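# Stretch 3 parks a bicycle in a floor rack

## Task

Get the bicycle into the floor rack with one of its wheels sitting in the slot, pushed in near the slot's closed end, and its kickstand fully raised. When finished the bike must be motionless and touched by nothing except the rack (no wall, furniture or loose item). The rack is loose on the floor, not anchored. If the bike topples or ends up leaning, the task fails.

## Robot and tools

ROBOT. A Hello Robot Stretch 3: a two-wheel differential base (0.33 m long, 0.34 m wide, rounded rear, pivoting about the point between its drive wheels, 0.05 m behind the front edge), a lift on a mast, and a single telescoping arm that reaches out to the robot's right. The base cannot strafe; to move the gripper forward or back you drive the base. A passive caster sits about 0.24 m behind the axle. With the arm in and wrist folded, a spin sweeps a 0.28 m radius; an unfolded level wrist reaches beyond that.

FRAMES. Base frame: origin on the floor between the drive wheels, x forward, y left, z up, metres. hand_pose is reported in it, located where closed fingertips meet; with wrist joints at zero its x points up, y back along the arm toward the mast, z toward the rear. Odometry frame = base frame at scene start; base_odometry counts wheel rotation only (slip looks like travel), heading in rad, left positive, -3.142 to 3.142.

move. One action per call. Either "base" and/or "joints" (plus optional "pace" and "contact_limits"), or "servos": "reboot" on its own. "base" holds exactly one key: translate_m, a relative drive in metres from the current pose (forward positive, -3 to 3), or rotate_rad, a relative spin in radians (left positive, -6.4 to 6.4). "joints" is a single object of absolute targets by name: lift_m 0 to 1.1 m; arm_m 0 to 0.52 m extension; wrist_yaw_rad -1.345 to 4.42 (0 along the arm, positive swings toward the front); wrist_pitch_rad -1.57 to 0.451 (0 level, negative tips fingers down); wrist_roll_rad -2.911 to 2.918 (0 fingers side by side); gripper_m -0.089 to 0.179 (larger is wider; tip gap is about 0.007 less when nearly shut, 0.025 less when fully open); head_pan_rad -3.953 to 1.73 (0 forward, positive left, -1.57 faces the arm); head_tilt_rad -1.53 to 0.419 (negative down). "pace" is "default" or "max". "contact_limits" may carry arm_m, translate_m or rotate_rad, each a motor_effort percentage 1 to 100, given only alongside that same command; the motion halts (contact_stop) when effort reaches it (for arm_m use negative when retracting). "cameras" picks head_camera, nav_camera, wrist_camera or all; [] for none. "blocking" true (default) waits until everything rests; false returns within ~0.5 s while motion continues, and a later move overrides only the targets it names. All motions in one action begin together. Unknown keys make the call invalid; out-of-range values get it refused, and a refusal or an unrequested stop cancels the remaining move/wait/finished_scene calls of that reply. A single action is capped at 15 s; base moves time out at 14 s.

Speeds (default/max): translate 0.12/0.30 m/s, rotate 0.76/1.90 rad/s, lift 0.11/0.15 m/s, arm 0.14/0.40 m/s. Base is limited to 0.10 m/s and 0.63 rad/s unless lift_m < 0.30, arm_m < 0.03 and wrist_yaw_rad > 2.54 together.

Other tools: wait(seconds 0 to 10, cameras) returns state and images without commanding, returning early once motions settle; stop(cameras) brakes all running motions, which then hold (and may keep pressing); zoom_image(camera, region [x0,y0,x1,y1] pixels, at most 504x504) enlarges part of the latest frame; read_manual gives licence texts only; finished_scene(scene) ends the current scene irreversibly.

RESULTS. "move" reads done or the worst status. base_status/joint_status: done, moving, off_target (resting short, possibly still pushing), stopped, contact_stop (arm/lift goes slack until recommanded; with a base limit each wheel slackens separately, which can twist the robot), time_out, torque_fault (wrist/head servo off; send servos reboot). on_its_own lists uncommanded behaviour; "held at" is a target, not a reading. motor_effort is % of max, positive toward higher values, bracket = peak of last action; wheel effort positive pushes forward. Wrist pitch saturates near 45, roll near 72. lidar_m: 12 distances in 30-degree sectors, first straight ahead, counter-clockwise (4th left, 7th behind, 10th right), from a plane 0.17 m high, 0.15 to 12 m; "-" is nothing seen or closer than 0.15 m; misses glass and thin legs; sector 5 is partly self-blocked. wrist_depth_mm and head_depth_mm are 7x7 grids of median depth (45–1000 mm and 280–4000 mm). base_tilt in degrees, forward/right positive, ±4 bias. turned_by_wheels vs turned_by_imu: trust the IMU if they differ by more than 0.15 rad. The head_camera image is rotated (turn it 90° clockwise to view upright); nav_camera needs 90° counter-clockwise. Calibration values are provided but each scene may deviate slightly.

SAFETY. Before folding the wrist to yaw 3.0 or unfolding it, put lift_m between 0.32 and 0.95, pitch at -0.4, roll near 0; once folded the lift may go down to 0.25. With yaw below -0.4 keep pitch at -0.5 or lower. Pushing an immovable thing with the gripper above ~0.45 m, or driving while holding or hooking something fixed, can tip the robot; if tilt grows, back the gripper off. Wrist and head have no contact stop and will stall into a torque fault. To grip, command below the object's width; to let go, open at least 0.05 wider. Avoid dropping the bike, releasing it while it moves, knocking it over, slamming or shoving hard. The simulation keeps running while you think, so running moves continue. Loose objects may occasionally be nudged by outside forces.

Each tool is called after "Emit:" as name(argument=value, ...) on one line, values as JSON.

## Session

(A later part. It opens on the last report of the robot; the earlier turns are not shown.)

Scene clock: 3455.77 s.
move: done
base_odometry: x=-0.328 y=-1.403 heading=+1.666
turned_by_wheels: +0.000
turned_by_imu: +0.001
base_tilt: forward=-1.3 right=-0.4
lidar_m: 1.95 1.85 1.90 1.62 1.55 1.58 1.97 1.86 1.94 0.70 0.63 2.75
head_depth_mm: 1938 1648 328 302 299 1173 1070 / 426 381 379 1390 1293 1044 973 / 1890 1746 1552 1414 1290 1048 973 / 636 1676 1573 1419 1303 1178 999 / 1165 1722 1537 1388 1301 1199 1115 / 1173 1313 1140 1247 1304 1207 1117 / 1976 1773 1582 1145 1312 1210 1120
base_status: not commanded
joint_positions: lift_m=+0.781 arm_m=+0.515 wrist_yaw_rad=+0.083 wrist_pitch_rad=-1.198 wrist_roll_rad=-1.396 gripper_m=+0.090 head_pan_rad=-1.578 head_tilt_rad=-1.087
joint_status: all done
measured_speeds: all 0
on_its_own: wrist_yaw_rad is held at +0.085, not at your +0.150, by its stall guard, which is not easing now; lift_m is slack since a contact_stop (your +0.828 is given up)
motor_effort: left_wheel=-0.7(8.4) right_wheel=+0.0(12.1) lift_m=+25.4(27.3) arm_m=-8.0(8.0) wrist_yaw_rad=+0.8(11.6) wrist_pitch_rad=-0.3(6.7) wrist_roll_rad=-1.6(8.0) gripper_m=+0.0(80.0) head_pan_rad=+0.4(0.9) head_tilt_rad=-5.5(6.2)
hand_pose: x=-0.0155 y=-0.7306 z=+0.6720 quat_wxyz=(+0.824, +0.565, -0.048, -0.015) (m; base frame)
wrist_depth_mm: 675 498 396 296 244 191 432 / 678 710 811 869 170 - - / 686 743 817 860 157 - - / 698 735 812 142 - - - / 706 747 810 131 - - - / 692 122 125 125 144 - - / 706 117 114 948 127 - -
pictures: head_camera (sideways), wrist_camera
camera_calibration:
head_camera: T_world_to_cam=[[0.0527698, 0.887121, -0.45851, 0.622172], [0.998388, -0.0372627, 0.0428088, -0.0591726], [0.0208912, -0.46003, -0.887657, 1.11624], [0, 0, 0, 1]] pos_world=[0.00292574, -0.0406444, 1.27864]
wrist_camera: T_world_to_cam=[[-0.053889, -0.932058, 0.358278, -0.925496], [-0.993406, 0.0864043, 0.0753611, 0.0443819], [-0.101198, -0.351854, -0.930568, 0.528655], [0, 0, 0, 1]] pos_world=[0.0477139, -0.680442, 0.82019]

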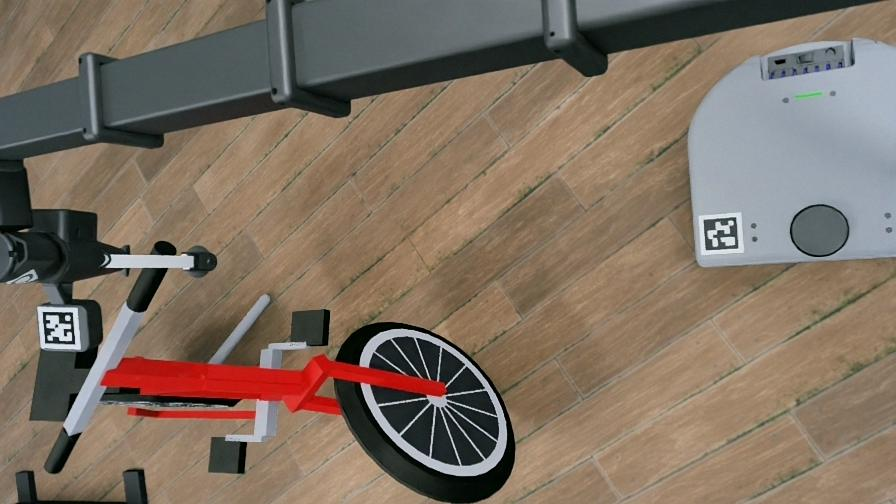

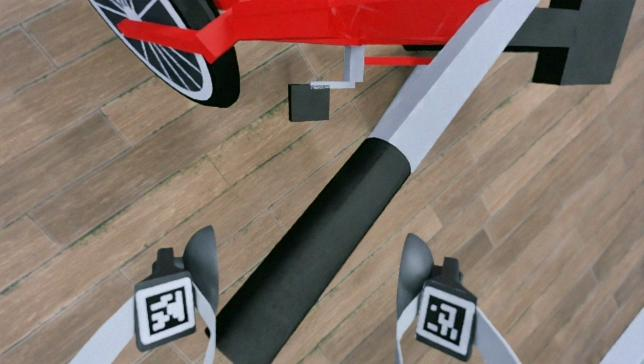

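Emit:
move(joints={"gripper_m":0.15}, cameras=[])

Emit:
move(joints={"lift_m":0.98}, cameras=["wrist_camera","head_camera"])

Emit:
move(joints={"arm_m":0.05}, cameras=["head_camera","nav_camera"])

Scene clock: 3459.73 s.
move: done
base_odometry: x=-0.328 y=-1.403 heading=+1.666
turned_by_wheels: +0.000
turned_by_imu: +0.000
base_tilt: forward=-1.4 right=-0.5
lidar_m: 1.94 1.86 1.90 1.62 1.55 1.59 1.96 1.87 1.94 0.69 0.67 2.74
head_depth_mm: 1924 1649 328 301 299 1175 1072 / 426 381 380 1395 1293 1042 968 / 1884 1751 1563 1413 1295 1049 968 / 637 1722 1571 1417 1298 1175 997 / 1859 1734 1545 1388 1301 1199 1112 / 1173 1682 1137 1267 1314 1206 1117 / 1975 1770 1585 1180 1308 1209 1119
base_status: not commanded
joint_positions: lift_m=+0.781 arm_m=+0.515 wrist_yaw_rad=+0.083 wrist_pitch_rad=-1.198 wrist_roll_rad=-1.396 gripper_m=+0.150 head_pan_rad=-1.578 head_tilt_rad=-1.087
joint_status: all done
measured_speeds: all 0
on_its_own: wrist_yaw_rad is held at +0.085, not at your +0.150, by its stall guard, which is not easing now; lift_m is slack since a contact_stop (your +0.828 is given up)
motor_effort: left_wheel=-0.5(0.9) right_wheel=-0.1(0.4) lift_m=+26.2(26.8) arm_m=-14.8(15.7) wrist_yaw_rad=+1.9(2.5) wrist_pitch_rad=-0.1(0.5) wrist_roll_rad=-1.4(2.0) gripper_m=+1.2(81.6) head_pan_rad=+0.4(0.9) head_tilt_rad=-5.5(6.3)
hand_pose: x=-0.0155 y=-0.7306 z=+0.6720 quat_wxyz=(+0.824, +0.565, -0.048, -0.015) (m; base frame)
wrist_depth_mm: 675 536 395 318 150 382 429 / 689 724 520 113 829 - - / 671 721 - 114 967 - - / 675 83 98 886 - - - / 682 83 808 912 - - - / - 774 831 955 1000 141 - / 111 776 841 943 - 117 -
pictures: none
No camera images: "cameras" was empty.

Scene clock: 3462.37 s.
move: done
base_odometry: x=-0.328 y=-1.403 heading=+1.666
turned_by_wheels: +0.000
turned_by_imu: +0.000
base_tilt: forward=-1.3 right=-0.5
lidar_m: 1.94 1.85 1.90 1.62 1.55 1.59 1.96 1.87 1.95 0.69 0.67 2.74
head_depth_mm: 1944 1735 1554 1406 1291 1190 1082 / 1951 1719 1549 1408 1293 1044 970 / 1956 1738 1564 1414 1301 1045 973 / 1903 1741 1566 1418 1301 1171 995 / 1976 1718 1543 1392 1308 1205 1117 / 1177 1673 1145 1266 1312 1205 1118 / 2000 1767 1570 1175 1306 1202 1117
base_status: not commanded
joint_positions: lift_m=+0.980 arm_m=+0.515 wrist_yaw_rad=+0.083 wrist_pitch_rad=-1.199 wrist_roll_rad=-1.396 gripper_m=+0.150 head_pan_rad=-1.578 head_tilt_rad=-1.087
joint_status: all done
measured_speeds: all 0
on_its_own: wrist_yaw_rad is held at +0.085, not at your +0.150, by its stall guard, which is not easing now
motor_effort: left_wheel=-0.4(1.1) right_wheel=-0.1(0.4) lift_m=+32.8(39.3) arm_m=-15.1(15.8) wrist_yaw_rad=+1.6(2.7) wrist_pitch_rad=-0.1(0.5) wrist_roll_rad=-1.4(1.8) gripper_m=+0.2(1.9) head_pan_rad=+0.8(1.0) head_tilt_rad=-5.9(6.4)
hand_pose: x=-0.0155 y=-0.7305 z=+0.8713 quat_wxyz=(+0.824, +0.565, -0.048, -0.015) (m; base frame)
wrist_depth_mm: 817 871 - - 598 - - / 844 905 671 417 629 - - / 848 880 308 - - - - / 851 940 - - - - - / 838 950 - - - - - / 868 960 - - - 141 - / 111 955 - - - 117 -
pictures: head_camera (sideways), wrist_camera
camera_calibration:
head_camera: T_world_to_cam=[[0.0527708, 0.887121, -0.458511, 0.622172], [0.998388, -0.0372638, 0.0428088, -0.0591726], [0.0208907, -0.460031, -0.887657, 1.11624], [0, 0, 0, 1]] pos_world=[0.0029257, -0.0406444, 1.27864]
wrist_camera: T_world_to_cam=[[-0.0537559, -0.932133, 0.358104, -0.99673], [-0.993411, 0.0862721, 0.0754401, 0.0291895], [-0.101215, -0.351689, -0.930629, 0.714285], [0, 0, 0, 1]] pos_world=[0.0477131, -0.680397, 1.01947]

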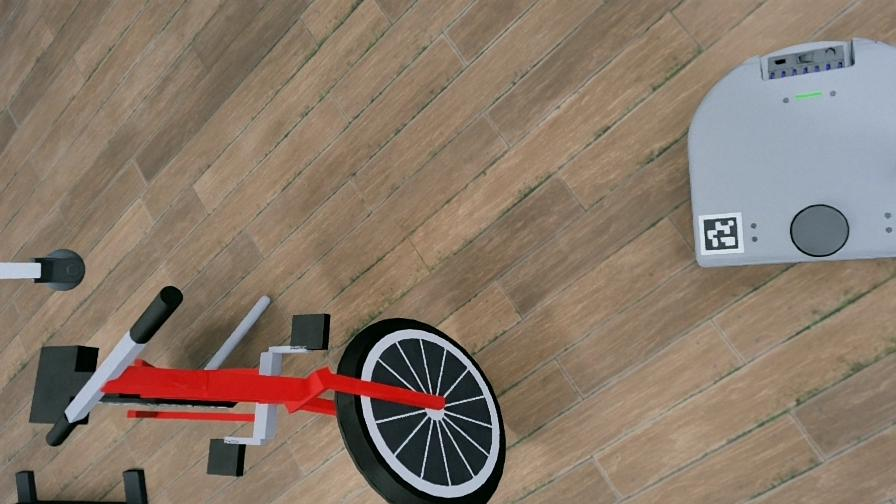

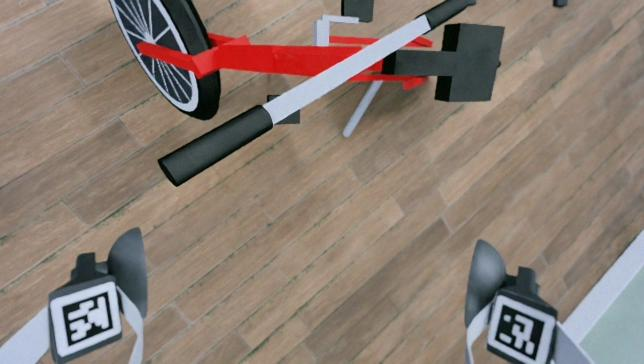

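Scene clock: 3466.97 s.
move: done
base_odometry: x=-0.328 y=-1.403 heading=+1.666
turned_by_wheels: +0.000
turned_by_imu: +0.000
base_tilt: forward=-1.4 right=-0.5
lidar_m: 1.95 1.86 1.91 1.62 1.55 1.59 1.96 1.87 1.94 0.69 0.67 2.74
head_depth_mm: - - 1513 1421 1281 1194 1086 / - - - 1397 1288 1046 970 / - - - 1402 1296 1043 970 / - 1737 1576 1405 1272 1172 995 / 1969 1733 1614 1385 1314 1200 1112 / 1184 1660 - 1288 1307 1202 1119 / 1978 1768 1584 1176 1310 1205 1115
base_status: not commanded
joint_positions: lift_m=+0.980 arm_m=+0.050 wrist_yaw_rad=+0.085 wrist_pitch_rad=-1.200 wrist_roll_rad=-1.398 gripper_m=+0.150 head_pan_rad=-1.578 head_tilt_rad=-1.087
joint_status: all done
measured_speeds: all 0
on_its_own: wrist_yaw_rad is held at +0.085, not at your +0.150, by its stall guard, which is not easing now
motor_effort: left_wheel=-0.4(1.1) right_wheel=+0.0(0.5) lift_m=+30.8(33.4) arm_m=-15.0(23.4) wrist_yaw_rad=+0.3(2.3) wrist_pitch_rad=+0.0(0.5) wrist_roll_rad=-0.8(1.9) gripper_m=+0.4(1.6) head_pan_rad=+0.3(1.2) head_tilt_rad=-6.2(6.6)
hand_pose: x=-0.0154 y=-0.2653 z=+0.8712 quat_wxyz=(+0.824, +0.565, -0.047, -0.014) (m; base frame)
wrist_depth_mm: 850 916 - - - - - / 836 919 1000 - 831 - 595 / 848 913 993 - - - - / 714 771 - - - - - / 744 801 - - - - - / - 933 - - - 141 - / 110 - - - - 117 -
pictures: head_camera (sideways), nav_camera (sideways)
camera_calibration:
head_camera: T_world_to_cam=[[0.0527708, 0.887121, -0.458511, 0.622172], [0.998388, -0.0372638, 0.0428088, -0.0591726], [0.0208907, -0.460031, -0.887657, 1.11624], [0, 0, 0, 1]] pos_world=[0.0029257, -0.0406444, 1.27864]
nav_camera: T_world_to_cam=[[-0.00227842, -0.887714, 0.460389, -0.555033], [-0.998667, -0.0217161, -0.046815, 0.119574], [0.0515562, -0.459882, -0.886482, 1.10921], [0, 0, 0, 1]] pos_world=[0.0609639, 0.0199912, 1.24442]

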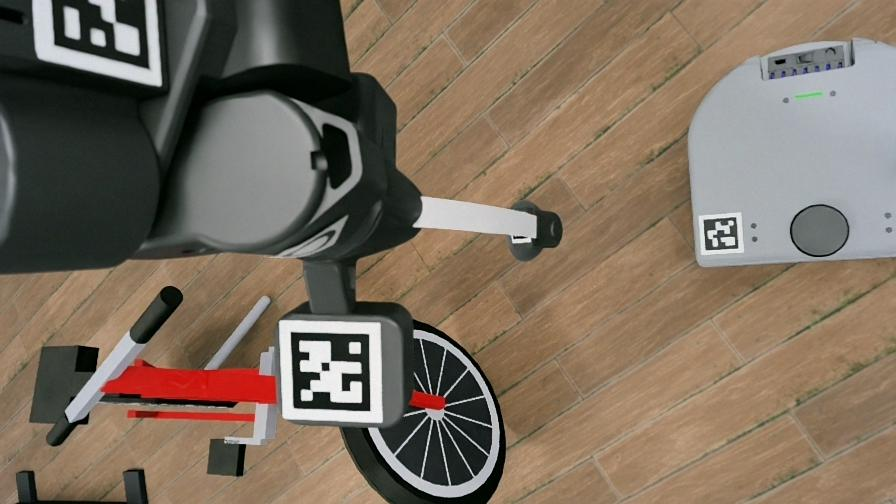

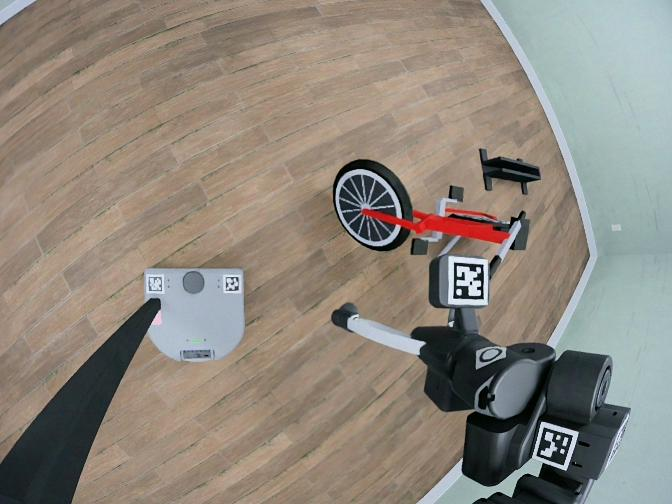

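Emit:
move(base={"rotate_rad":1.3}, joints={"arm_m":0.0,"wrist_yaw_rad":0.0,"wrist_pitch_rad":-1.55,"wrist_roll_rad":-1.57,"gripper_m":0.0}, cameras=[])

Emit:
move(base={"translate_m":-0.87}, cameras=[])

Emit:
move(base={"rotate_rad":0.32}, joints={"head_tilt_rad":-0.8})

Scene clock: 3483.83 s.
move: done
base_odometry: x=-0.328 y=-1.403 heading=+2.966
turned_by_wheels: +1.300
turned_by_imu: +1.276
base_tilt: forward=-1.3 right=-0.4
lidar_m: 1.85 1.55 1.54 1.73 1.87 1.88 2.12 0.67 0.67 2.22 1.86 1.85
head_depth_mm: - - - - 1283 1195 1080 / 2016 - - - 1269 1043 967 / 2051 - - - - 1034 972 / 1999 1750 1560 1446 1288 1177 992 / 1977 1763 1560 1453 - 1208 1115 / 1989 1769 1575 1462 - 1205 1117 / 1993 1760 1581 1427 1316 1208 1117
base_status: done
joint_positions: lift_m=+0.980 arm_m=+0.000 wrist_yaw_rad=+0.002 wrist_pitch_rad=-1.541 wrist_roll_rad=-1.565 gripper_m=+0.000 head_pan_rad=-1.578 head_tilt_rad=-1.087
joint_status: all done
measured_speeds: all 0
motor_effort: left_wheel=-3.9(9.4) right_wheel=+4.4(7.7) lift_m=+27.0(29.6) arm_m=-15.5(22.8) wrist_yaw_rad=-1.6(3.7) wrist_pitch_rad=-1.8(2.9) wrist_roll_rad=-1.6(2.6) gripper_m=-1.3(81.0) head_pan_rad=+0.0(1.0) head_tilt_rad=-5.4(6.4)
hand_pose: x=-0.0214 y=-0.1285 z=+0.8619 quat_wxyz=(+0.717, +0.697, -0.001, -0.001) (m; base frame)
wrist_depth_mm: 983 979 964 983 1000 - - / - 995 1000 - - - - / - - 897 - - - - / - - 892 890 - - - / 343 - 911 891 - - - / - - 126 130 - - - / - - 122 - 122 - -
pictures: none
No camera images: "cameras" was empty.

Scene clock: 3493.67 s.
move: done
base_odometry: x=+0.528 y=-1.556 heading=+2.966
turned_by_wheels: +0.000
turned_by_imu: -0.004
base_tilt: forward=-1.3 right=-0.5
lidar_m: 2.55 2.12 2.12 1.47 1.25 1.25 1.39 2.27 0.55 0.36 0.37 2.50
head_depth_mm: - - - - 1275 1193 1084 / 2021 - - - 1264 1049 970 / 2041 - - - - 1034 970 / 2008 1745 1569 1140 1255 1170 996 / 1973 1751 1567 858 - 1203 1115 / 1995 1752 1579 1456 - 1201 1116 / 1987 1758 1581 1196 1270 1209 1122
base_status: done
joint_positions: lift_m=+0.980 arm_m=+0.000 wrist_yaw_rad=+0.002 wrist_pitch_rad=-1.541 wrist_roll_rad=-1.565 gripper_m=+0.000 head_pan_rad=-1.578 head_tilt_rad=-1.087
joint_status: not commanded
measured_speeds: all 0
motor_effort: left_wheel=-2.7(8.9) right_wheel=-1.1(4.2) lift_m=+21.8(28.4) arm_m=-13.0(15.5) wrist_yaw_rad=-2.2(3.5) wrist_pitch_rad=-1.7(2.0) wrist_roll_rad=-1.9(2.2) gripper_m=-0.9(2.1) head_pan_rad=+0.0(1.1) head_tilt_rad=-5.9(6.6)
hand_pose: x=-0.0214 y=-0.1285 z=+0.8619 quat_wxyz=(+0.717, +0.697, -0.001, -0.001) (m; base frame)
wrist_depth_mm: 945 998 - - 998 568 993 / 994 - 978 - - 458 - / - - 890 - - 571 - / - - 880 874 - 830 - / 342 - 908 910 - 573 - / - - 126 130 - 808 - / - - 122 - - - -
pictures: none
No camera images: "cameras" was empty.

Scene clock: 3495.23 s.
move: done
base_odometry: x=+0.528 y=-1.556 heading=-2.998
turned_by_wheels: +0.320
turned_by_imu: +0.314
base_tilt: forward=-1.3 right=-0.5
lidar_m: 2.19 2.12 1.75 1.29 1.26 1.29 1.76 0.63 0.36 0.36 0.37 2.59
head_depth_mm: 3065 2676 - - - - 1106 / 3051 2612 2138 - - - 1110 / 2827 2654 2140 - - - - / 2711 2671 2085 1750 1491 860 1136 / 2531 2679 2111 1759 1498 874 - / 2415 2607 2134 1761 1492 1338 - / 2293 2491 2169 1772 1521 1312 1158
base_status: done
joint_positions: lift_m=+0.980 arm_m=+0.000 wrist_yaw_rad=+0.002 wrist_pitch_rad=-1.541 wrist_roll_rad=-1.565 gripper_m=+0.000 head_pan_rad=-1.578 head_tilt_rad=-0.803
joint_status: all done
measured_speeds: all 0
motor_effort: left_wheel=-4.3(9.1) right_wheel=+4.4(7.5) lift_m=+20.7(22.6) arm_m=-12.5(13.8) wrist_yaw_rad=-2.8(3.0) wrist_pitch_rad=-1.7(1.9) wrist_roll_rad=-1.6(2.0) gripper_m=-1.1(1.8) head_pan_rad=+0.3(1.2) head_tilt_rad=+1.1(6.1)
hand_pose: x=-0.0214 y=-0.1285 z=+0.8619 quat_wxyz=(+0.717, +0.697, -0.001, -0.001) (m; base frame)
wrist_depth_mm: 958 980 954 987 998 - - / 997 993 - - - 310 - / 991 - 852 - - 514 - / - - 868 901 - 506 - / 347 - 903 877 - 560 - / - - 126 131 - 620 - / - - 122 - 786 563 -
pictures: head_camera (sideways), nav_camera (sideways), wrist_camera
camera_calibration:
head_camera: T_world_to_cam=[[0.0515915, 0.723192, -0.688717, 0.922096], [0.998483, -0.0240755, 0.0495152, -0.0679213], [0.0192278, -0.690227, -0.723337, 0.902618], [0, 0, 0, 1]] pos_world=[0.00289067, -0.0454761, 1.29132]
nav_camera: T_world_to_cam=[[-0.00109524, -0.72325, 0.690585, -0.854944], [-0.998754, -0.033666, -0.0368424, 0.106607], [0.0498955, -0.689765, -0.722312, 0.895786], [0, 0, 0, 1]] pos_world=[0.0608423, 0.00313266, 1.24138]
wrist_camera: T_world_to_cam=[[0.0397951, -0.998847, 0.0268697, -0.153621], [-0.990521, -0.0358966, 0.13259, -0.0927975], [-0.131473, -0.0318915, -0.990807, 1.00897], [0, 0, 0, 1]] pos_world=[0.0468469, -0.124597, 1.01612]

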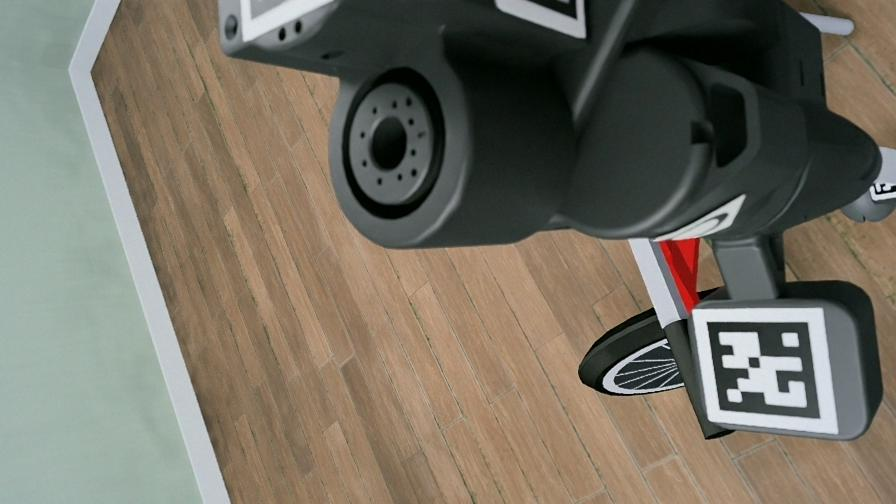

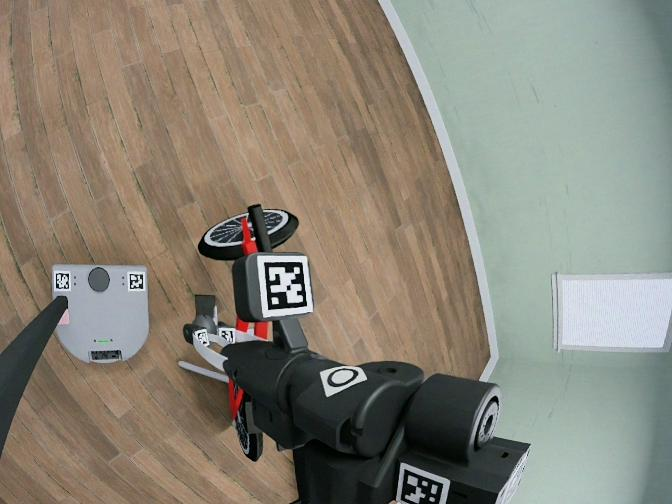

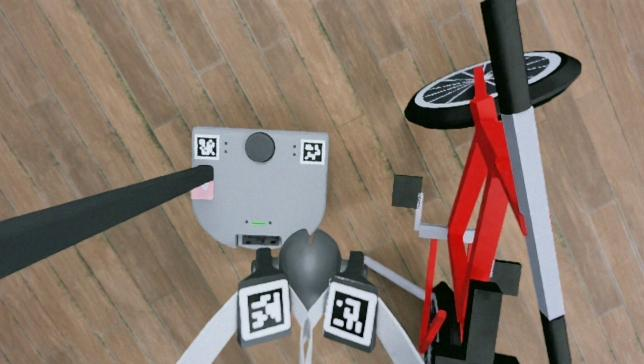

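Emit:
move(joints={"lift_m":0.93,"wrist_pitch_rad":-0.4,"wrist_roll_rad":0.0}, cameras=[])

Emit:
move(joints={"wrist_yaw_rad":3.0})

Scene clock: 3499.33 s.
move: done
base_odometry: x=+0.528 y=-1.556 heading=-2.998
turned_by_wheels: +0.000
turned_by_imu: +0.000
base_tilt: forward=-1.4 right=-0.5
lidar_m: 2.20 2.12 1.75 1.29 1.25 1.29 1.76 0.62 0.37 0.36 0.37 2.59
head_depth_mm: 3026 2567 2066 - - - 1103 / 3062 2617 2082 1817 - - 1129 / 2896 2627 2099 - - - 1138 / 2705 2630 2117 1707 340 1237 1147 / 2537 2703 2138 1764 1511 982 1139 / 2431 2600 2137 1763 1502 1246 1160 / 2268 2495 2147 1769 1501 1316 1161
base_status: not commanded
joint_positions: lift_m=+0.930 arm_m=+0.000 wrist_yaw_rad=+0.002 wrist_pitch_rad=-0.422 wrist_roll_rad=-0.005 gripper_m=+0.000 head_pan_rad=-1.578 head_tilt_rad=-0.803
joint_status: all done
measured_speeds: all 0
motor_effort: left_wheel=-4.2(4.9) right_wheel=+4.7(4.7) lift_m=+19.6(23.0) arm_m=-12.3(13.6) wrist_yaw_rad=-1.4(2.4) wrist_pitch_rad=+3.9(4.2) wrist_roll_rad=+1.7(3.0) gripper_m=-1.4(1.9) head_pan_rad=+0.9(1.0) head_tilt_rad=+2.0(2.5)
hand_pose: x=-0.0212 y=-0.3689 z=+0.9419 quat_wxyz=(+0.694, +0.149, -0.689, -0.147) (m; base frame)
wrist_depth_mm: - - - - - - - / - - - - - - - / - - - - - - - / - - - - - - - / - - - - - - - / - - 126 131 - - - / - - 122 - - - -
pictures: none
No camera images: "cameras" was empty.

Scene clock: 3501.83 s.
move: done
base_odometry: x=+0.528 y=-1.556 heading=-2.998
turned_by_wheels: +0.000
turned_by_imu: +0.000
base_tilt: forward=-1.3 right=-0.4
lidar_m: 2.20 2.12 1.75 1.29 1.25 1.29 1.76 0.62 0.36 0.36 0.37 2.60
head_depth_mm: 3013 2581 2073 - - 1140 1126 / 3045 2634 2078 1816 - 1222 1163 / 2872 2668 2106 1792 - - - / 2719 2645 2121 1787 - 1262 1196 / 2526 2664 2097 1801 - 1013 1135 / 2416 2625 2143 1764 1536 1246 1161 / 2275 2500 2153 1782 1522 1319 1167
base_status: not commanded
joint_positions: lift_m=+0.930 arm_m=+0.000 wrist_yaw_rad=+2.998 wrist_pitch_rad=-0.421 wrist_roll_rad=-0.003 gripper_m=+0.000 head_pan_rad=-1.578 head_tilt_rad=-0.803
joint_status: all done
measured_speeds: all 0
motor_effort: left_wheel=-4.2(4.8) right_wheel=+4.5(4.7) lift_m=+24.8(24.8) arm_m=-12.7(13.7) wrist_yaw_rad=+2.3(4.2) wrist_pitch_rad=+3.6(4.2) wrist_roll_rad=+1.0(1.7) gripper_m=-1.3(2.3) head_pan_rad=+0.3(0.9) head_tilt_rad=+1.8(2.5)
hand_pose: x=+0.0109 y=+0.0768 z=+0.9421 quat_wxyz=(+0.197, +0.699, +0.098, +0.680) (m; base frame)
wrist_depth_mm: 132 137 - - - - - / - 148 - - - - - / - 159 - - - - - / - 172 - - - - - / - 195 - - - - - / - - 140 131 - - - / - - 122 - - - -
pictures: head_camera (sideways), nav_camera (sideways), wrist_camera
camera_calibration:
head_camera: T_world_to_cam=[[0.0515915, 0.723192, -0.688718, 0.922097], [0.998483, -0.0240755, 0.0495152, -0.0679213], [0.0192278, -0.690228, -0.723337, 0.902618], [0, 0, 0, 1]] pos_world=[0.00289067, -0.0454761, 1.29132]
nav_camera: T_world_to_cam=[[-0.00109524, -0.72325, 0.690585, -0.854944], [-0.998754, -0.033666, -0.0368424, 0.106607], [0.0498955, -0.689765, -0.722312, 0.895786], [0, 0, 0, 1]] pos_world=[0.0608423, 0.00313265, 1.24138]
wrist_camera: T_world_to_cam=[[0.991534, -0.122742, 0.0423684, -0.044219], [-0.0287641, -0.525808, -0.850117, 0.888828], [0.126623, 0.841701, -0.524887, 0.590395], [0, 0, 0, 1]] pos_world=[-0.00534634, -0.0350108, 1.06737]

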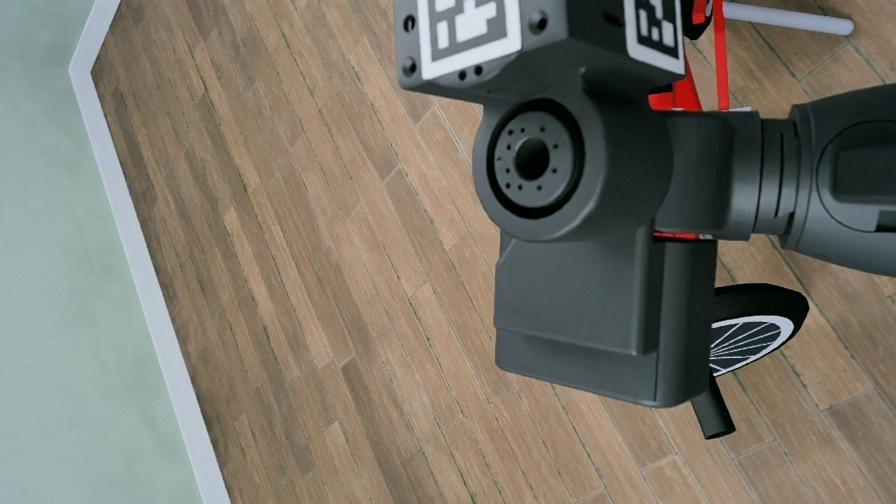

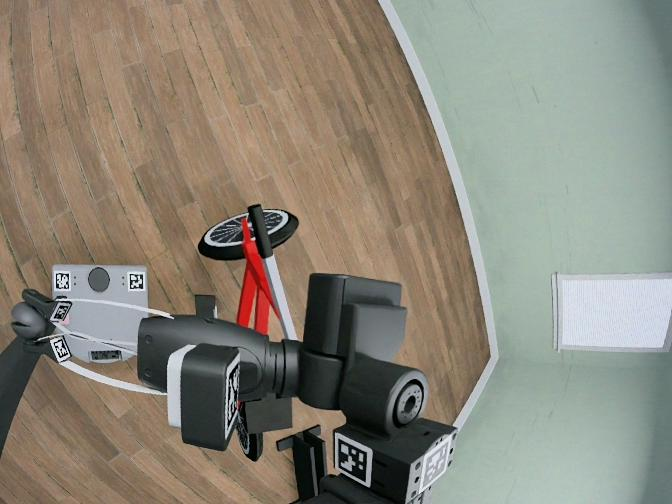

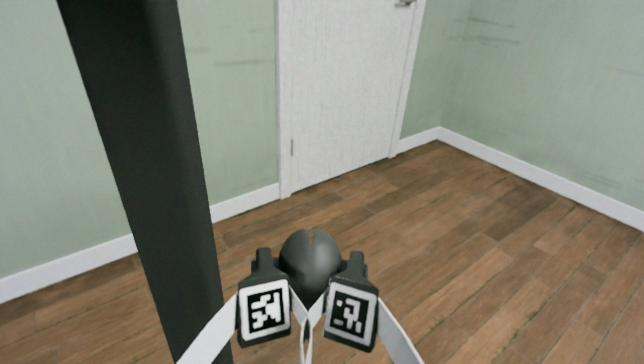

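Emit:
move(joints={"lift_m":0.33,"head_pan_rad":-1.75,"head_tilt_rad":-0.85}, cameras=["head_camera","nav_camera"])

Scene clock: 3510.47 s.
move: done
base_odometry: x=+0.528 y=-1.556 heading=-2.998
turned_by_wheels: +0.000
turned_by_imu: +0.000
base_tilt: forward=-1.3 right=-0.5
lidar_m: 2.20 2.12 1.75 1.29 1.26 1.29 1.76 0.63 0.36 0.36 0.37 2.58
head_depth_mm: 2728 2435 1966 1673 844 1227 1128 / 2950 2414 2000 1673 970 1247 1136 / 3105 2458 1992 1688 892 1217 1137 / 2988 2509 2011 1687 1464 1223 1140 / 2884 2496 2025 1685 1475 996 1128 / 2637 2526 2029 1697 1464 1033 1154 / 2454 2563 2041 1709 1479 1256 1156
base_status: not commanded
joint_positions: lift_m=+0.330 arm_m=+0.000 wrist_yaw_rad=+2.998 wrist_pitch_rad=-0.420 wrist_roll_rad=-0.003 gripper_m=+0.000 head_pan_rad=-1.742 head_tilt_rad=-0.839
joint_status: all done
measured_speeds: all 0
motor_effort: left_wheel=-3.8(4.8) right_wheel=+4.5(4.7) lift_m=+18.9(28.6) arm_m=-13.2(14.2) wrist_yaw_rad=+1.6(3.3) wrist_pitch_rad=+3.6(4.1) wrist_roll_rad=+0.8(1.3) gripper_m=-1.4(2.4) head_pan_rad=-3.3(5.3) head_tilt_rad=-5.3(5.8)
hand_pose: x=+0.0108 y=+0.0769 z=+0.3422 quat_wxyz=(+0.197, +0.699, +0.098, +0.681) (m; base frame)
wrist_depth_mm: 132 136 - - - - - / - 148 - - - - - / - 158 - - - - - / 804 172 828 885 918 915 956 / 657 196 682 730 735 740 731 / 563 540 139 130 590 614 616 / 481 492 121 316 494 517 543
pictures: head_camera (sideways), nav_camera (sideways)
camera_calibration:
head_camera: T_world_to_cam=[[0.172883, 0.728705, -0.662646, 0.887384], [0.980901, -0.188262, 0.0488863, -0.0669931], [-0.0891272, -0.658442, -0.747335, 0.934488], [0, 0, 0, 1]] pos_world=[-0.00441198, -0.0439465, 1.28967]
nav_camera: T_world_to_cam=[[-0.123084, -0.737061, 0.664524, -0.820239], [-0.990653, 0.13093, -0.0382675, 0.108411], [-0.0588006, -0.663022, -0.746287, 0.927628], [0, 0, 0, 1]] pos_world=[0.0609852, -0.00372267, 1.24149]

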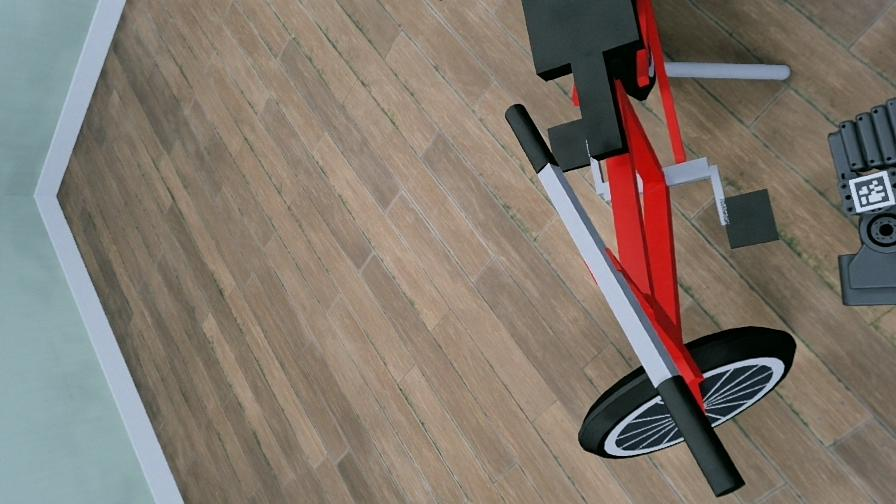

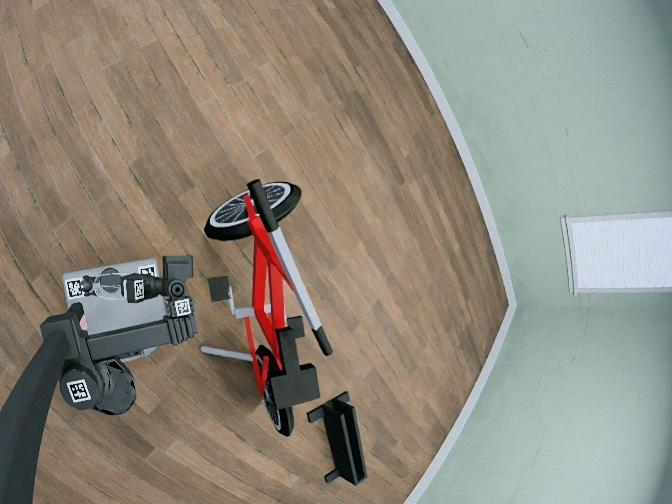

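Emit:
move(joints={"head_pan_rad":-2.3,"head_tilt_rad":-0.8}, cameras=["head_camera","nav_camera"])

Scene clock: 3515.97 s.
move: done
base_odometry: x=+0.528 y=-1.556 heading=-2.998
turned_by_wheels: +0.000
turned_by_imu: +0.000
base_tilt: forward=-1.3 right=-0.5
lidar_m: 2.20 2.12 1.75 1.29 1.26 1.29 1.76 0.63 0.36 0.36 0.37 2.59
head_depth_mm: 2296 2513 2088 1718 1477 1289 1140 / 2347 2555 2012 1724 1464 1294 1143 / 2460 2588 2088 1691 1393 1299 1148 / 2482 2667 2116 1681 894 1263 1156 / 2541 2698 2118 1762 1201 1132 1122 / 2610 2709 2141 1761 1477 1025 1144 / 2701 2756 2154 1769 1520 760 1122
base_status: not commanded
joint_positions: lift_m=+0.330 arm_m=+0.000 wrist_yaw_rad=+2.998 wrist_pitch_rad=-0.420 wrist_roll_rad=-0.003 gripper_m=+0.000 head_pan_rad=-2.292 head_tilt_rad=-0.804
joint_status: all done
measured_speeds: all 0
motor_effort: left_wheel=-3.8(4.7) right_wheel=+4.6(4.6) lift_m=+19.0(19.2) arm_m=-13.3(14.1) wrist_yaw_rad=+2.2(2.5) wrist_pitch_rad=+3.9(3.9) wrist_roll_rad=+0.9(1.2) gripper_m=-0.8(1.9) head_pan_rad=-3.3(7.2) head_tilt_rad=+1.6(4.3)
hand_pose: x=+0.0108 y=+0.0769 z=+0.3422 quat_wxyz=(+0.197, +0.699, +0.098, +0.681) (m; base frame)
wrist_depth_mm: 131 136 - - - - - / - 148 - - - - - / - 159 - - - - - / 811 173 822 892 927 943 940 / 668 196 684 727 697 730 759 / 570 534 140 130 619 605 630 / 484 486 122 315 494 531 541
pictures: head_camera (sideways), nav_camera (sideways)
camera_calibration:
head_camera: T_world_to_cam=[[0.512498, 0.513033, -0.688581, 0.919107], [0.739052, -0.671827, 0.049512, -0.0663346], [-0.437206, -0.534272, -0.723467, 0.905572], [0, 0, 0, 1]] pos_world=[-0.026094, -0.0322759, 1.29132]
nav_camera: T_world_to_cam=[[-0.474363, -0.546133, 0.690448, -0.851879], [-0.777056, 0.628351, -0.0368501, 0.105265], [-0.413719, -0.553998, -0.722442, 0.898784], [0, 0, 0, 1]] pos_world=[0.0495415, -0.0334582, 1.24138]

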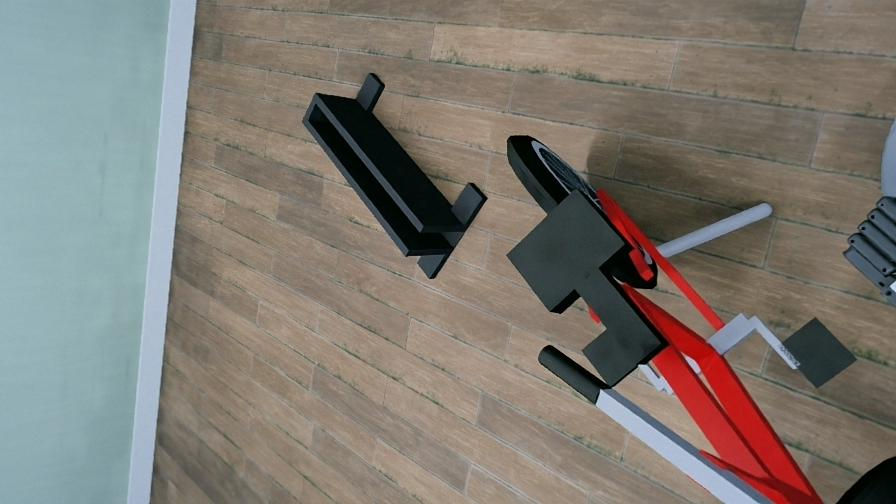

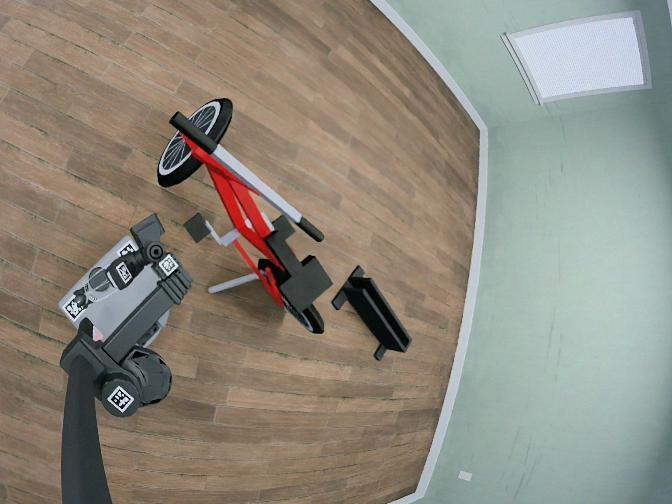

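Emit:
move(base={"translate_m":-0.58}, cameras=[])

Emit:
move(base={"rotate_rad":0.28}, joints={"head_pan_rad":-1.578,"head_tilt_rad":-0.8}, cameras=[])

Emit:
move(base={"translate_m":-0.5}, cameras=[])

Emit:
move(base={"rotate_rad":-0.28}, cameras=["head_camera","nav_camera"])

Scene clock: 3561.30 s.
move: done
base_odometry: x=+1.102 y=-1.472 heading=-2.998
turned_by_wheels: +0.000
turned_by_imu: -0.002
base_tilt: forward=-1.3 right=-0.5
lidar_m: 2.72 2.61 1.37 0.99 0.96 0.99 1.35 2.12 2.20 0.44 0.46 0.56
head_depth_mm: 1852 2096 2069 1730 1462 1282 1144 / 1900 2158 2106 1720 1481 1294 1141 / 1948 2230 2092 1733 1479 1295 1148 / 2010 2310 2123 1645 1497 1302 1156 / 2055 2395 2141 1593 1490 1316 1160 / 2128 2407 2125 1765 1419 1312 1144 / 2180 2487 2155 1779 1479 1316 973
base_status: done
joint_positions: lift_m=+0.330 arm_m=+0.000 wrist_yaw_rad=+2.998 wrist_pitch_rad=-0.420 wrist_roll_rad=-0.003 gripper_m=+0.000 head_pan_rad=-2.292 head_tilt_rad=-0.803
joint_status: not commanded
measured_speeds: all 0
motor_effort: left_wheel=-2.7(9.0) right_wheel=-0.5(4.1) lift_m=+19.2(20.0) arm_m=-14.3(15.0) wrist_yaw_rad=+3.0(3.3) wrist_pitch_rad=+3.7(4.1) wrist_roll_rad=+0.8(1.3) gripper_m=-1.3(2.2) head_pan_rad=-3.9(4.2) head_tilt_rad=+2.1(2.3)
hand_pose: x=+0.0108 y=+0.0769 z=+0.3422 quat_wxyz=(+0.197, +0.699, +0.098, +0.681) (m; base frame)
wrist_depth_mm: 137 136 - - - - - / 776 148 - - - - - / 842 158 - - - - - / 825 172 839 906 906 902 961 / 677 195 663 731 721 748 755 / 560 534 139 131 602 615 641 / 484 489 122 313 495 527 540
pictures: none
No camera images: "cameras" was empty.

Scene clock: 3562.80 s.
move: done
base_odometry: x=+1.102 y=-1.472 heading=-2.718
turned_by_wheels: +0.280
turned_by_imu: +0.275
base_tilt: forward=-1.3 right=-0.5
lidar_m: 2.61 1.85 1.10 0.95 0.95 1.11 1.96 2.13 0.47 0.44 0.56 0.76
head_depth_mm: 2899 2621 2072 1725 1416 1286 1139 / 2840 2640 2100 1736 1482 1226 1149 / 2727 2632 2097 1736 1485 1228 1151 / 2660 2672 2112 1752 1484 1054 1159 / 2593 2675 2112 1751 1506 1113 1138 / 2504 2695 2133 1766 1504 1244 1161 / 2436 2648 2144 1765 1472 1288 1169
base_status: done
joint_positions: lift_m=+0.330 arm_m=+0.000 wrist_yaw_rad=+2.998 wrist_pitch_rad=-0.420 wrist_roll_rad=-0.003 gripper_m=+0.000 head_pan_rad=-1.586 head_tilt_rad=-0.803
joint_status: all done
measured_speeds: all 0
motor_effort: left_wheel=-4.4(9.1) right_wheel=+4.8(8.1) lift_m=+18.8(19.7) arm_m=-14.3(14.9) wrist_yaw_rad=+1.3(3.5) wrist_pitch_rad=+3.9(3.9) wrist_roll_rad=+0.7(1.3) gripper_m=-1.2(1.9) head_pan_rad=+3.6(7.3) head_tilt_rad=+1.3(3.0)
hand_pose: x=+0.0108 y=+0.0769 z=+0.3422 quat_wxyz=(+0.197, +0.699, +0.098, +0.681) (m; base frame)
wrist_depth_mm: 137 137 - - - - - / - 148 - - - - - / 868 159 - - - - - / 828 173 830 887 904 924 960 / 673 195 670 719 725 751 764 / 571 529 140 131 608 621 634 / 495 488 122 313 500 530 532
pictures: none
No camera images: "cameras" was empty.

Scene clock: 3568.93 s.
move: done
base_odometry: x=+1.558 y=-1.267 heading=-2.718
turned_by_wheels: +0.000
turned_by_imu: -0.002
base_tilt: forward=-1.4 right=-0.5
lidar_m: 3.08 1.65 0.96 0.83 0.83 0.96 1.65 1.64 1.91 2.92 0.49 0.62
head_depth_mm: 2587 2624 2045 1714 1465 1274 1139 / 2953 2629 2094 1727 1341 1296 1147 / 2861 2647 2101 1725 1360 1300 1150 / 2826 2673 2096 1750 1367 1300 1151 / 2701 2678 2134 1739 1490 1308 1164 / 2589 2697 2122 1763 1500 1320 1163 / 2507 2670 2151 1786 1510 1324 1163
base_status: done
joint_positions: lift_m=+0.330 arm_m=+0.000 wrist_yaw_rad=+2.998 wrist_pitch_rad=-0.420 wrist_roll_rad=-0.003 gripper_m=+0.000 head_pan_rad=-1.586 head_tilt_rad=-0.803
joint_status: not commanded
measured_speeds: all 0
motor_effort: left_wheel=-2.9(8.2) right_wheel=-0.5(4.1) lift_m=+20.1(20.1) arm_m=-15.4(15.9) wrist_yaw_rad=+2.4(3.3) wrist_pitch_rad=+3.6(3.9) wrist_roll_rad=+0.8(1.3) gripper_m=-1.5(2.0) head_pan_rad=+3.9(4.8) head_tilt_rad=+1.6(2.3)
hand_pose: x=+0.0108 y=+0.0769 z=+0.3422 quat_wxyz=(+0.197, +0.699, +0.098, +0.681) (m; base frame)
wrist_depth_mm: 137 137 784 - - - - / 706 148 - - - - - / 770 159 - - - - - / 774 173 821 867 900 950 953 / 670 196 678 726 714 734 756 / 548 529 140 131 593 611 634 / 498 500 121 312 485 523 539
pictures: none
No camera images: "cameras" was empty.

Scene clock: 3570.43 s.
move: done
base_odometry: x=+1.558 y=-1.267 heading=-2.998
turned_by_wheels: -0.280
turned_by_imu: -0.275
base_tilt: forward=-1.4 right=-0.5
lidar_m: 0.95 3.07 1.19 0.86 0.83 0.86 1.17 1.64 1.70 2.30 0.49 0.49
head_depth_mm: 1905 2082 2066 1729 1486 1289 1149 / 2091 2335 2072 1738 1415 1293 1149 / 2365 2522 2116 1730 1362 1296 1148 / 2701 2654 2126 1750 1348 1304 1154 / 2979 2667 2127 1770 1348 1305 1156 / 2836 2741 2135 1770 1505 1307 1166 / 2661 2740 2151 1762 1511 1314 1144
base_status: done
joint_positions: lift_m=+0.330 arm_m=+0.000 wrist_yaw_rad=+2.998 wrist_pitch_rad=-0.420 wrist_roll_rad=-0.003 gripper_m=+0.000 head_pan_rad=-1.586 head_tilt_rad=-0.803
joint_status: not commanded
measured_speeds: all 0
motor_effort: left_wheel=+4.4(8.0) right_wheel=-5.0(7.7) lift_m=+19.7(20.1) arm_m=-14.7(15.8) wrist_yaw_rad=+2.2(2.8) wrist_pitch_rad=+3.7(4.0) wrist_roll_rad=+1.1(1.1) gripper_m=-0.9(1.8) head_pan_rad=+3.5(4.6) head_tilt_rad=+1.4(2.2)
hand_pose: x=+0.0108 y=+0.0769 z=+0.3422 quat_wxyz=(+0.197, +0.699, +0.098, +0.681) (m; base frame)
wrist_depth_mm: 137 136 - - - - - / 651 148 - - - - - / 728 158 989 - - - - / 747 173 830 908 882 934 968 / 667 196 682 740 722 746 733 / 569 541 139 130 604 599 638 / 488 491 122 317 498 518 536
pictures: head_camera (sideways), nav_camera (sideways)
camera_calibration:
head_camera: T_world_to_cam=[[0.0574391, 0.722624, -0.688851, 0.922235], [0.998256, -0.0321442, 0.0495183, -0.067924], [0.0136405, -0.690494, -0.72321, 0.902487], [0, 0, 0, 1]] pos_world=[0.0025228, -0.0454506, 1.29133]
nav_camera: T_world_to_cam=[[-0.00694499, -0.72309, 0.690719, -0.855082], [-0.998994, -0.0255909, -0.0368348, 0.106599], [0.044311, -0.690279, -0.722185, 0.895655], [0, 0, 0, 1]] pos_world=[0.0608657, 0.00267846, 1.24138]

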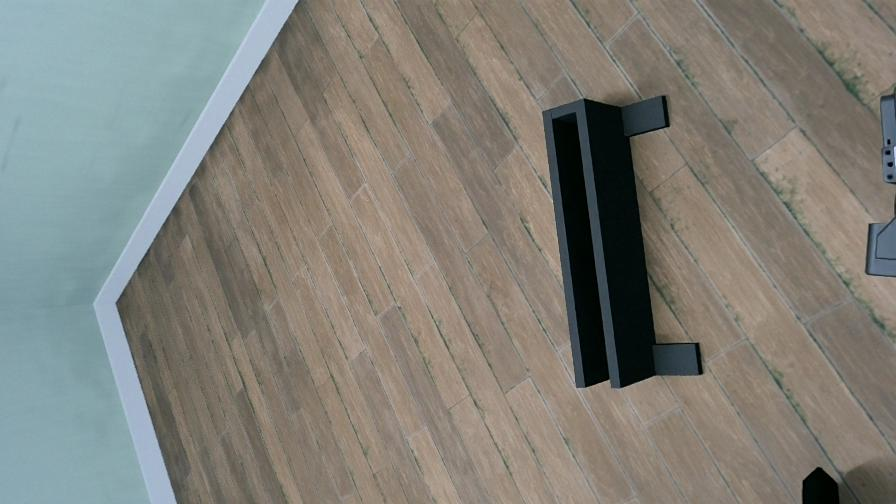

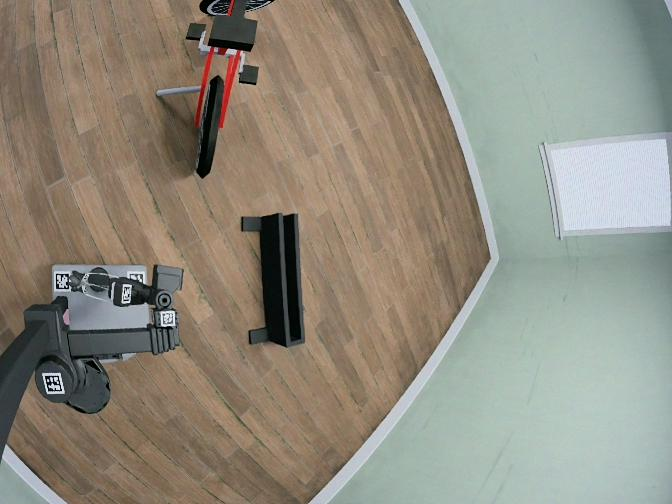

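Emit:
move(base={"translate_m":0.03}, joints={"lift_m":0.42,"gripper_m":-0.05}, cameras=[])

Emit:
move(joints={"wrist_yaw_rad":0.0}, cameras=[])

Emit:
move(joints={"wrist_pitch_rad":-1.0,"arm_m":0.518,"lift_m":0.36}, cameras=["wrist_camera","head_camera"])

Scene clock: 3583.63 s.
move: done
base_odometry: x=+1.529 y=-1.271 heading=-2.998
turned_by_wheels: +0.000
turned_by_imu: +0.000
base_tilt: forward=-1.3 right=-0.5
lidar_m: 0.92 3.05 1.21 0.88 0.85 0.88 1.19 1.67 1.73 2.36 0.47 0.47
head_depth_mm: 1929 2123 2070 1730 1467 1296 1145 / 2135 2373 2075 1734 1389 1290 1150 / 2441 2555 2089 1739 1365 1302 1149 / 2763 2658 2102 1745 1355 1298 1154 / 2976 2686 2133 1759 1339 1309 1153 / 2819 2704 2135 1768 1499 1313 1160 / 2644 2734 2157 1780 1524 1329 1144
base_status: done
joint_positions: lift_m=+0.420 arm_m=+0.000 wrist_yaw_rad=+2.998 wrist_pitch_rad=-0.420 wrist_roll_rad=-0.003 gripper_m=-0.049 head_pan_rad=-1.586 head_tilt_rad=-0.803
joint_status: all done
measured_speeds: all 0
motor_effort: left_wheel=+2.9(8.9) right_wheel=-0.1(3.8) lift_m=+33.7(38.4) arm_m=-14.2(15.5) wrist_yaw_rad=+2.0(2.8) wrist_pitch_rad=+3.7(3.9) wrist_roll_rad=+0.8(1.1) gripper_m=-14.7(90.4) head_pan_rad=+3.7(4.4) head_tilt_rad=+1.4(2.1)
hand_pose: x=+0.0107 y=+0.0769 z=+0.4323 quat_wxyz=(+0.197, +0.699, +0.098, +0.681) (m; base frame)
wrist_depth_mm: 138 137 - - - - - / 666 148 - - - - - / 732 158 - - - - - / 780 173 989 - - - - / 775 195 815 830 867 912 905 / 675 641 213 127 730 729 766 / 593 585 120 127 601 635 643
pictures: none
No camera images: "cameras" was empty.

Scene clock: 3586.13 s.
move: done
base_odometry: x=+1.529 y=-1.271 heading=-2.998
turned_by_wheels: +0.000
turned_by_imu: +0.000
base_tilt: forward=-1.4 right=-0.5
lidar_m: 0.92 3.04 1.21 0.88 0.85 0.88 1.19 1.67 1.73 2.35 0.47 0.47
head_depth_mm: 1924 2138 2092 1732 1476 1286 1143 / 2148 2353 2075 1732 1393 1295 1146 / 2388 2527 2103 1739 1368 1302 667 / 2753 2664 2109 1741 1356 1298 1118 / 2980 2682 2110 1749 1356 1306 1156 / 2790 2677 2120 1762 1500 1310 1164 / 2646 2755 2141 1778 1510 1310 1147
base_status: not commanded
joint_positions: lift_m=+0.420 arm_m=+0.000 wrist_yaw_rad=+0.002 wrist_pitch_rad=-0.420 wrist_roll_rad=-0.003 gripper_m=-0.049 head_pan_rad=-1.586 head_tilt_rad=-0.803
joint_status: all done
measured_speeds: all 0
motor_effort: left_wheel=+3.5(3.7) right_wheel=+0.0(0.3) lift_m=+33.7(34.2) arm_m=-12.8(14.9) wrist_yaw_rad=-1.2(4.3) wrist_pitch_rad=+3.7(3.9) wrist_roll_rad=+0.8(1.1) gripper_m=-14.9(15.6) head_pan_rad=+3.3(4.4) head_tilt_rad=+1.9(2.2)
hand_pose: x=-0.0211 y=-0.3691 z=+0.4323 quat_wxyz=(+0.693, +0.148, -0.690, -0.147) (m; base frame)
wrist_depth_mm: - - - - - - - / - - - - - - - / - - - - - - - / 965 - - - - - - / 789 795 589 597 619 869 914 / 681 671 613 127 676 747 743 / 589 598 120 127 613 626 647
pictures: none
No camera images: "cameras" was empty.

Scene clock: 3591.10 s.
move: done
base_odometry: x=+1.529 y=-1.271 heading=-2.998
turned_by_wheels: +0.000
turned_by_imu: +0.000
base_tilt: forward=-1.3 right=-0.4
lidar_m: 0.92 3.05 1.21 0.88 0.85 0.87 1.19 1.67 1.73 2.35 0.47 0.47
head_depth_mm: 1929 2119 2083 1707 1478 1290 1143 / 2137 2340 2063 1724 1389 1276 637 / 2395 2567 2106 1705 1277 1251 1146 / 2772 2661 2126 1734 1329 1297 1151 / 2897 2700 2137 1772 1354 1307 1164 / 2824 2681 2128 1772 1494 1313 1162 / 2666 2736 2161 1778 1516 1315 1150
base_status: not commanded
joint_positions: lift_m=+0.360 arm_m=+0.518 wrist_yaw_rad=+0.001 wrist_pitch_rad=-1.004 wrist_roll_rad=-0.003 gripper_m=-0.049 head_pan_rad=-1.586 head_tilt_rad=-0.803
joint_status: all done
measured_speeds: all 0
motor_effort: left_wheel=+3.1(3.8) right_wheel=-0.1(0.4) lift_m=+21.3(26.9) arm_m=+15.0(24.6) wrist_yaw_rad=+0.5(2.4) wrist_pitch_rad=+0.9(4.0) wrist_roll_rad=+0.6(1.2) gripper_m=-15.8(16.1) head_pan_rad=+4.1(4.6) head_tilt_rad=+2.0(2.2)
hand_pose: x=-0.0215 y=-0.7796 z=+0.2695 quat_wxyz=(+0.621, +0.341, -0.618, -0.340) (m; base frame)
wrist_depth_mm: 577 588 608 605 607 623 630 / 528 528 540 550 571 579 572 / 498 506 505 515 527 530 538 / 462 467 476 477 493 494 497 / 434 445 446 458 445 451 473 / 258 258 258 127 283 306 287 / 387 384 120 388 397 405 286
pictures: head_camera (sideways), wrist_camera
camera_calibration:
head_camera: T_world_to_cam=[[0.0574241, 0.722622, -0.688854, 0.922239], [0.998256, -0.0321233, 0.0495184, -0.0679241], [0.0136548, -0.690497, -0.723206, 0.902482], [0, 0, 0, 1]] pos_world=[0.00252374, -0.0454507, 1.29133]
wrist_camera: T_world_to_cam=[[-0.998906, -0.0403069, 0.0237099, -0.0622547], [-0.0465418, 0.906206, -0.420267, 0.866059], [-0.00454641, -0.420911, -0.907091, 0.0781761], [0, 0, 0, 1]] pos_world=[-0.0215232, -0.754432, 0.436365]

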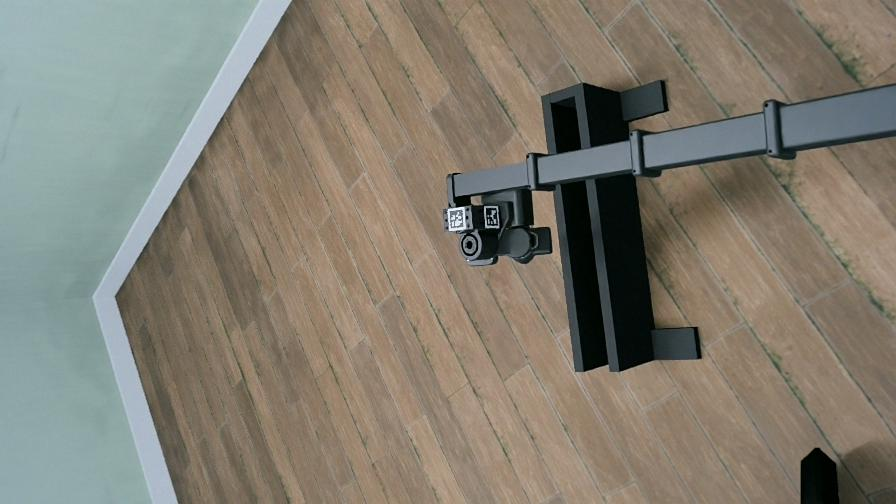

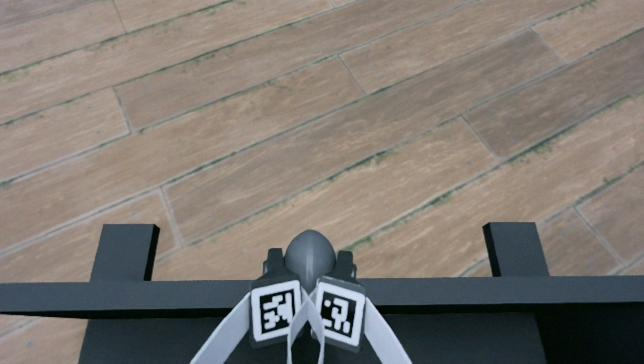

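Emit:
move(joints={"arm_m":0.492,"lift_m":0.28}, cameras=["wrist_camera"])

Scene clock: 3598.13 s.
move: done
base_odometry: x=+1.529 y=-1.271 heading=-2.998
turned_by_wheels: +0.000
turned_by_imu: +0.000
base_tilt: forward=-1.3 right=-0.4
lidar_m: 0.92 3.05 1.21 0.88 0.85 0.88 1.19 1.67 1.73 2.35 0.47 0.47
head_depth_mm: 1932 2110 2058 1720 1482 1288 1142 / 2127 2349 2081 1725 1397 1289 1092 / 2410 2539 2093 1745 996 1254 1130 / 2737 2658 2094 1756 1297 1292 1158 / 2955 2674 2124 1765 1359 1302 1161 / 2792 2699 2127 1767 1513 1314 1162 / 2653 2727 2136 1774 1516 1315 1138
base_status: not commanded
joint_positions: lift_m=+0.280 arm_m=+0.492 wrist_yaw_rad=+0.001 wrist_pitch_rad=-1.005 wrist_roll_rad=-0.003 gripper_m=-0.049 head_pan_rad=-1.586 head_tilt_rad=-0.803
joint_status: all done
measured_speeds: all 0
motor_effort: left_wheel=+2.7(3.6) right_wheel=-0.3(0.3) lift_m=+18.6(23.5) arm_m=-14.2(22.1) wrist_yaw_rad=-0.6(1.5) wrist_pitch_rad=+1.1(1.1) wrist_roll_rad=+0.5(0.9) gripper_m=-14.8(15.5) head_pan_rad=+4.1(4.4) head_tilt_rad=+1.7(2.1)
hand_pose: x=-0.0215 y=-0.7540 z=+0.1895 quat_wxyz=(+0.621, +0.341, -0.618, -0.340) (m; base frame)
wrist_depth_mm: 470 480 480 494 496 508 503 / 429 436 442 450 469 461 478 / 406 409 406 417 421 434 440 / 373 385 386 396 391 398 401 / 194 198 199 200 204 206 207 / 320 326 237 128 338 343 300 / 314 317 120 127 246 327 289
pictures: wrist_camera
camera_calibration:
wrist_camera: T_world_to_cam=[[-0.998906, -0.0403136, 0.0236988, -0.0593289], [-0.0465419, 0.906325, -0.420011, 0.80928], [-0.00454666, -0.420655, -0.907209, 0.016573], [0, 0, 0, 1]] pos_world=[-0.0215232, -0.728891, 0.356348]

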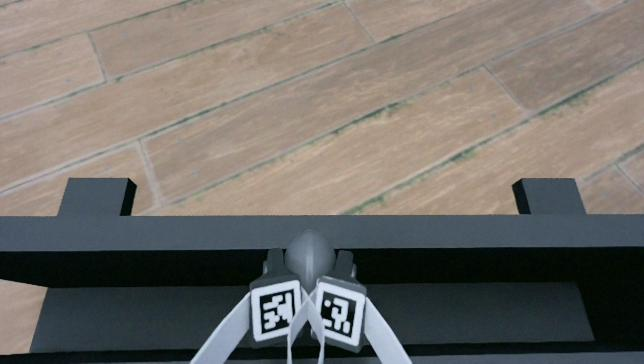

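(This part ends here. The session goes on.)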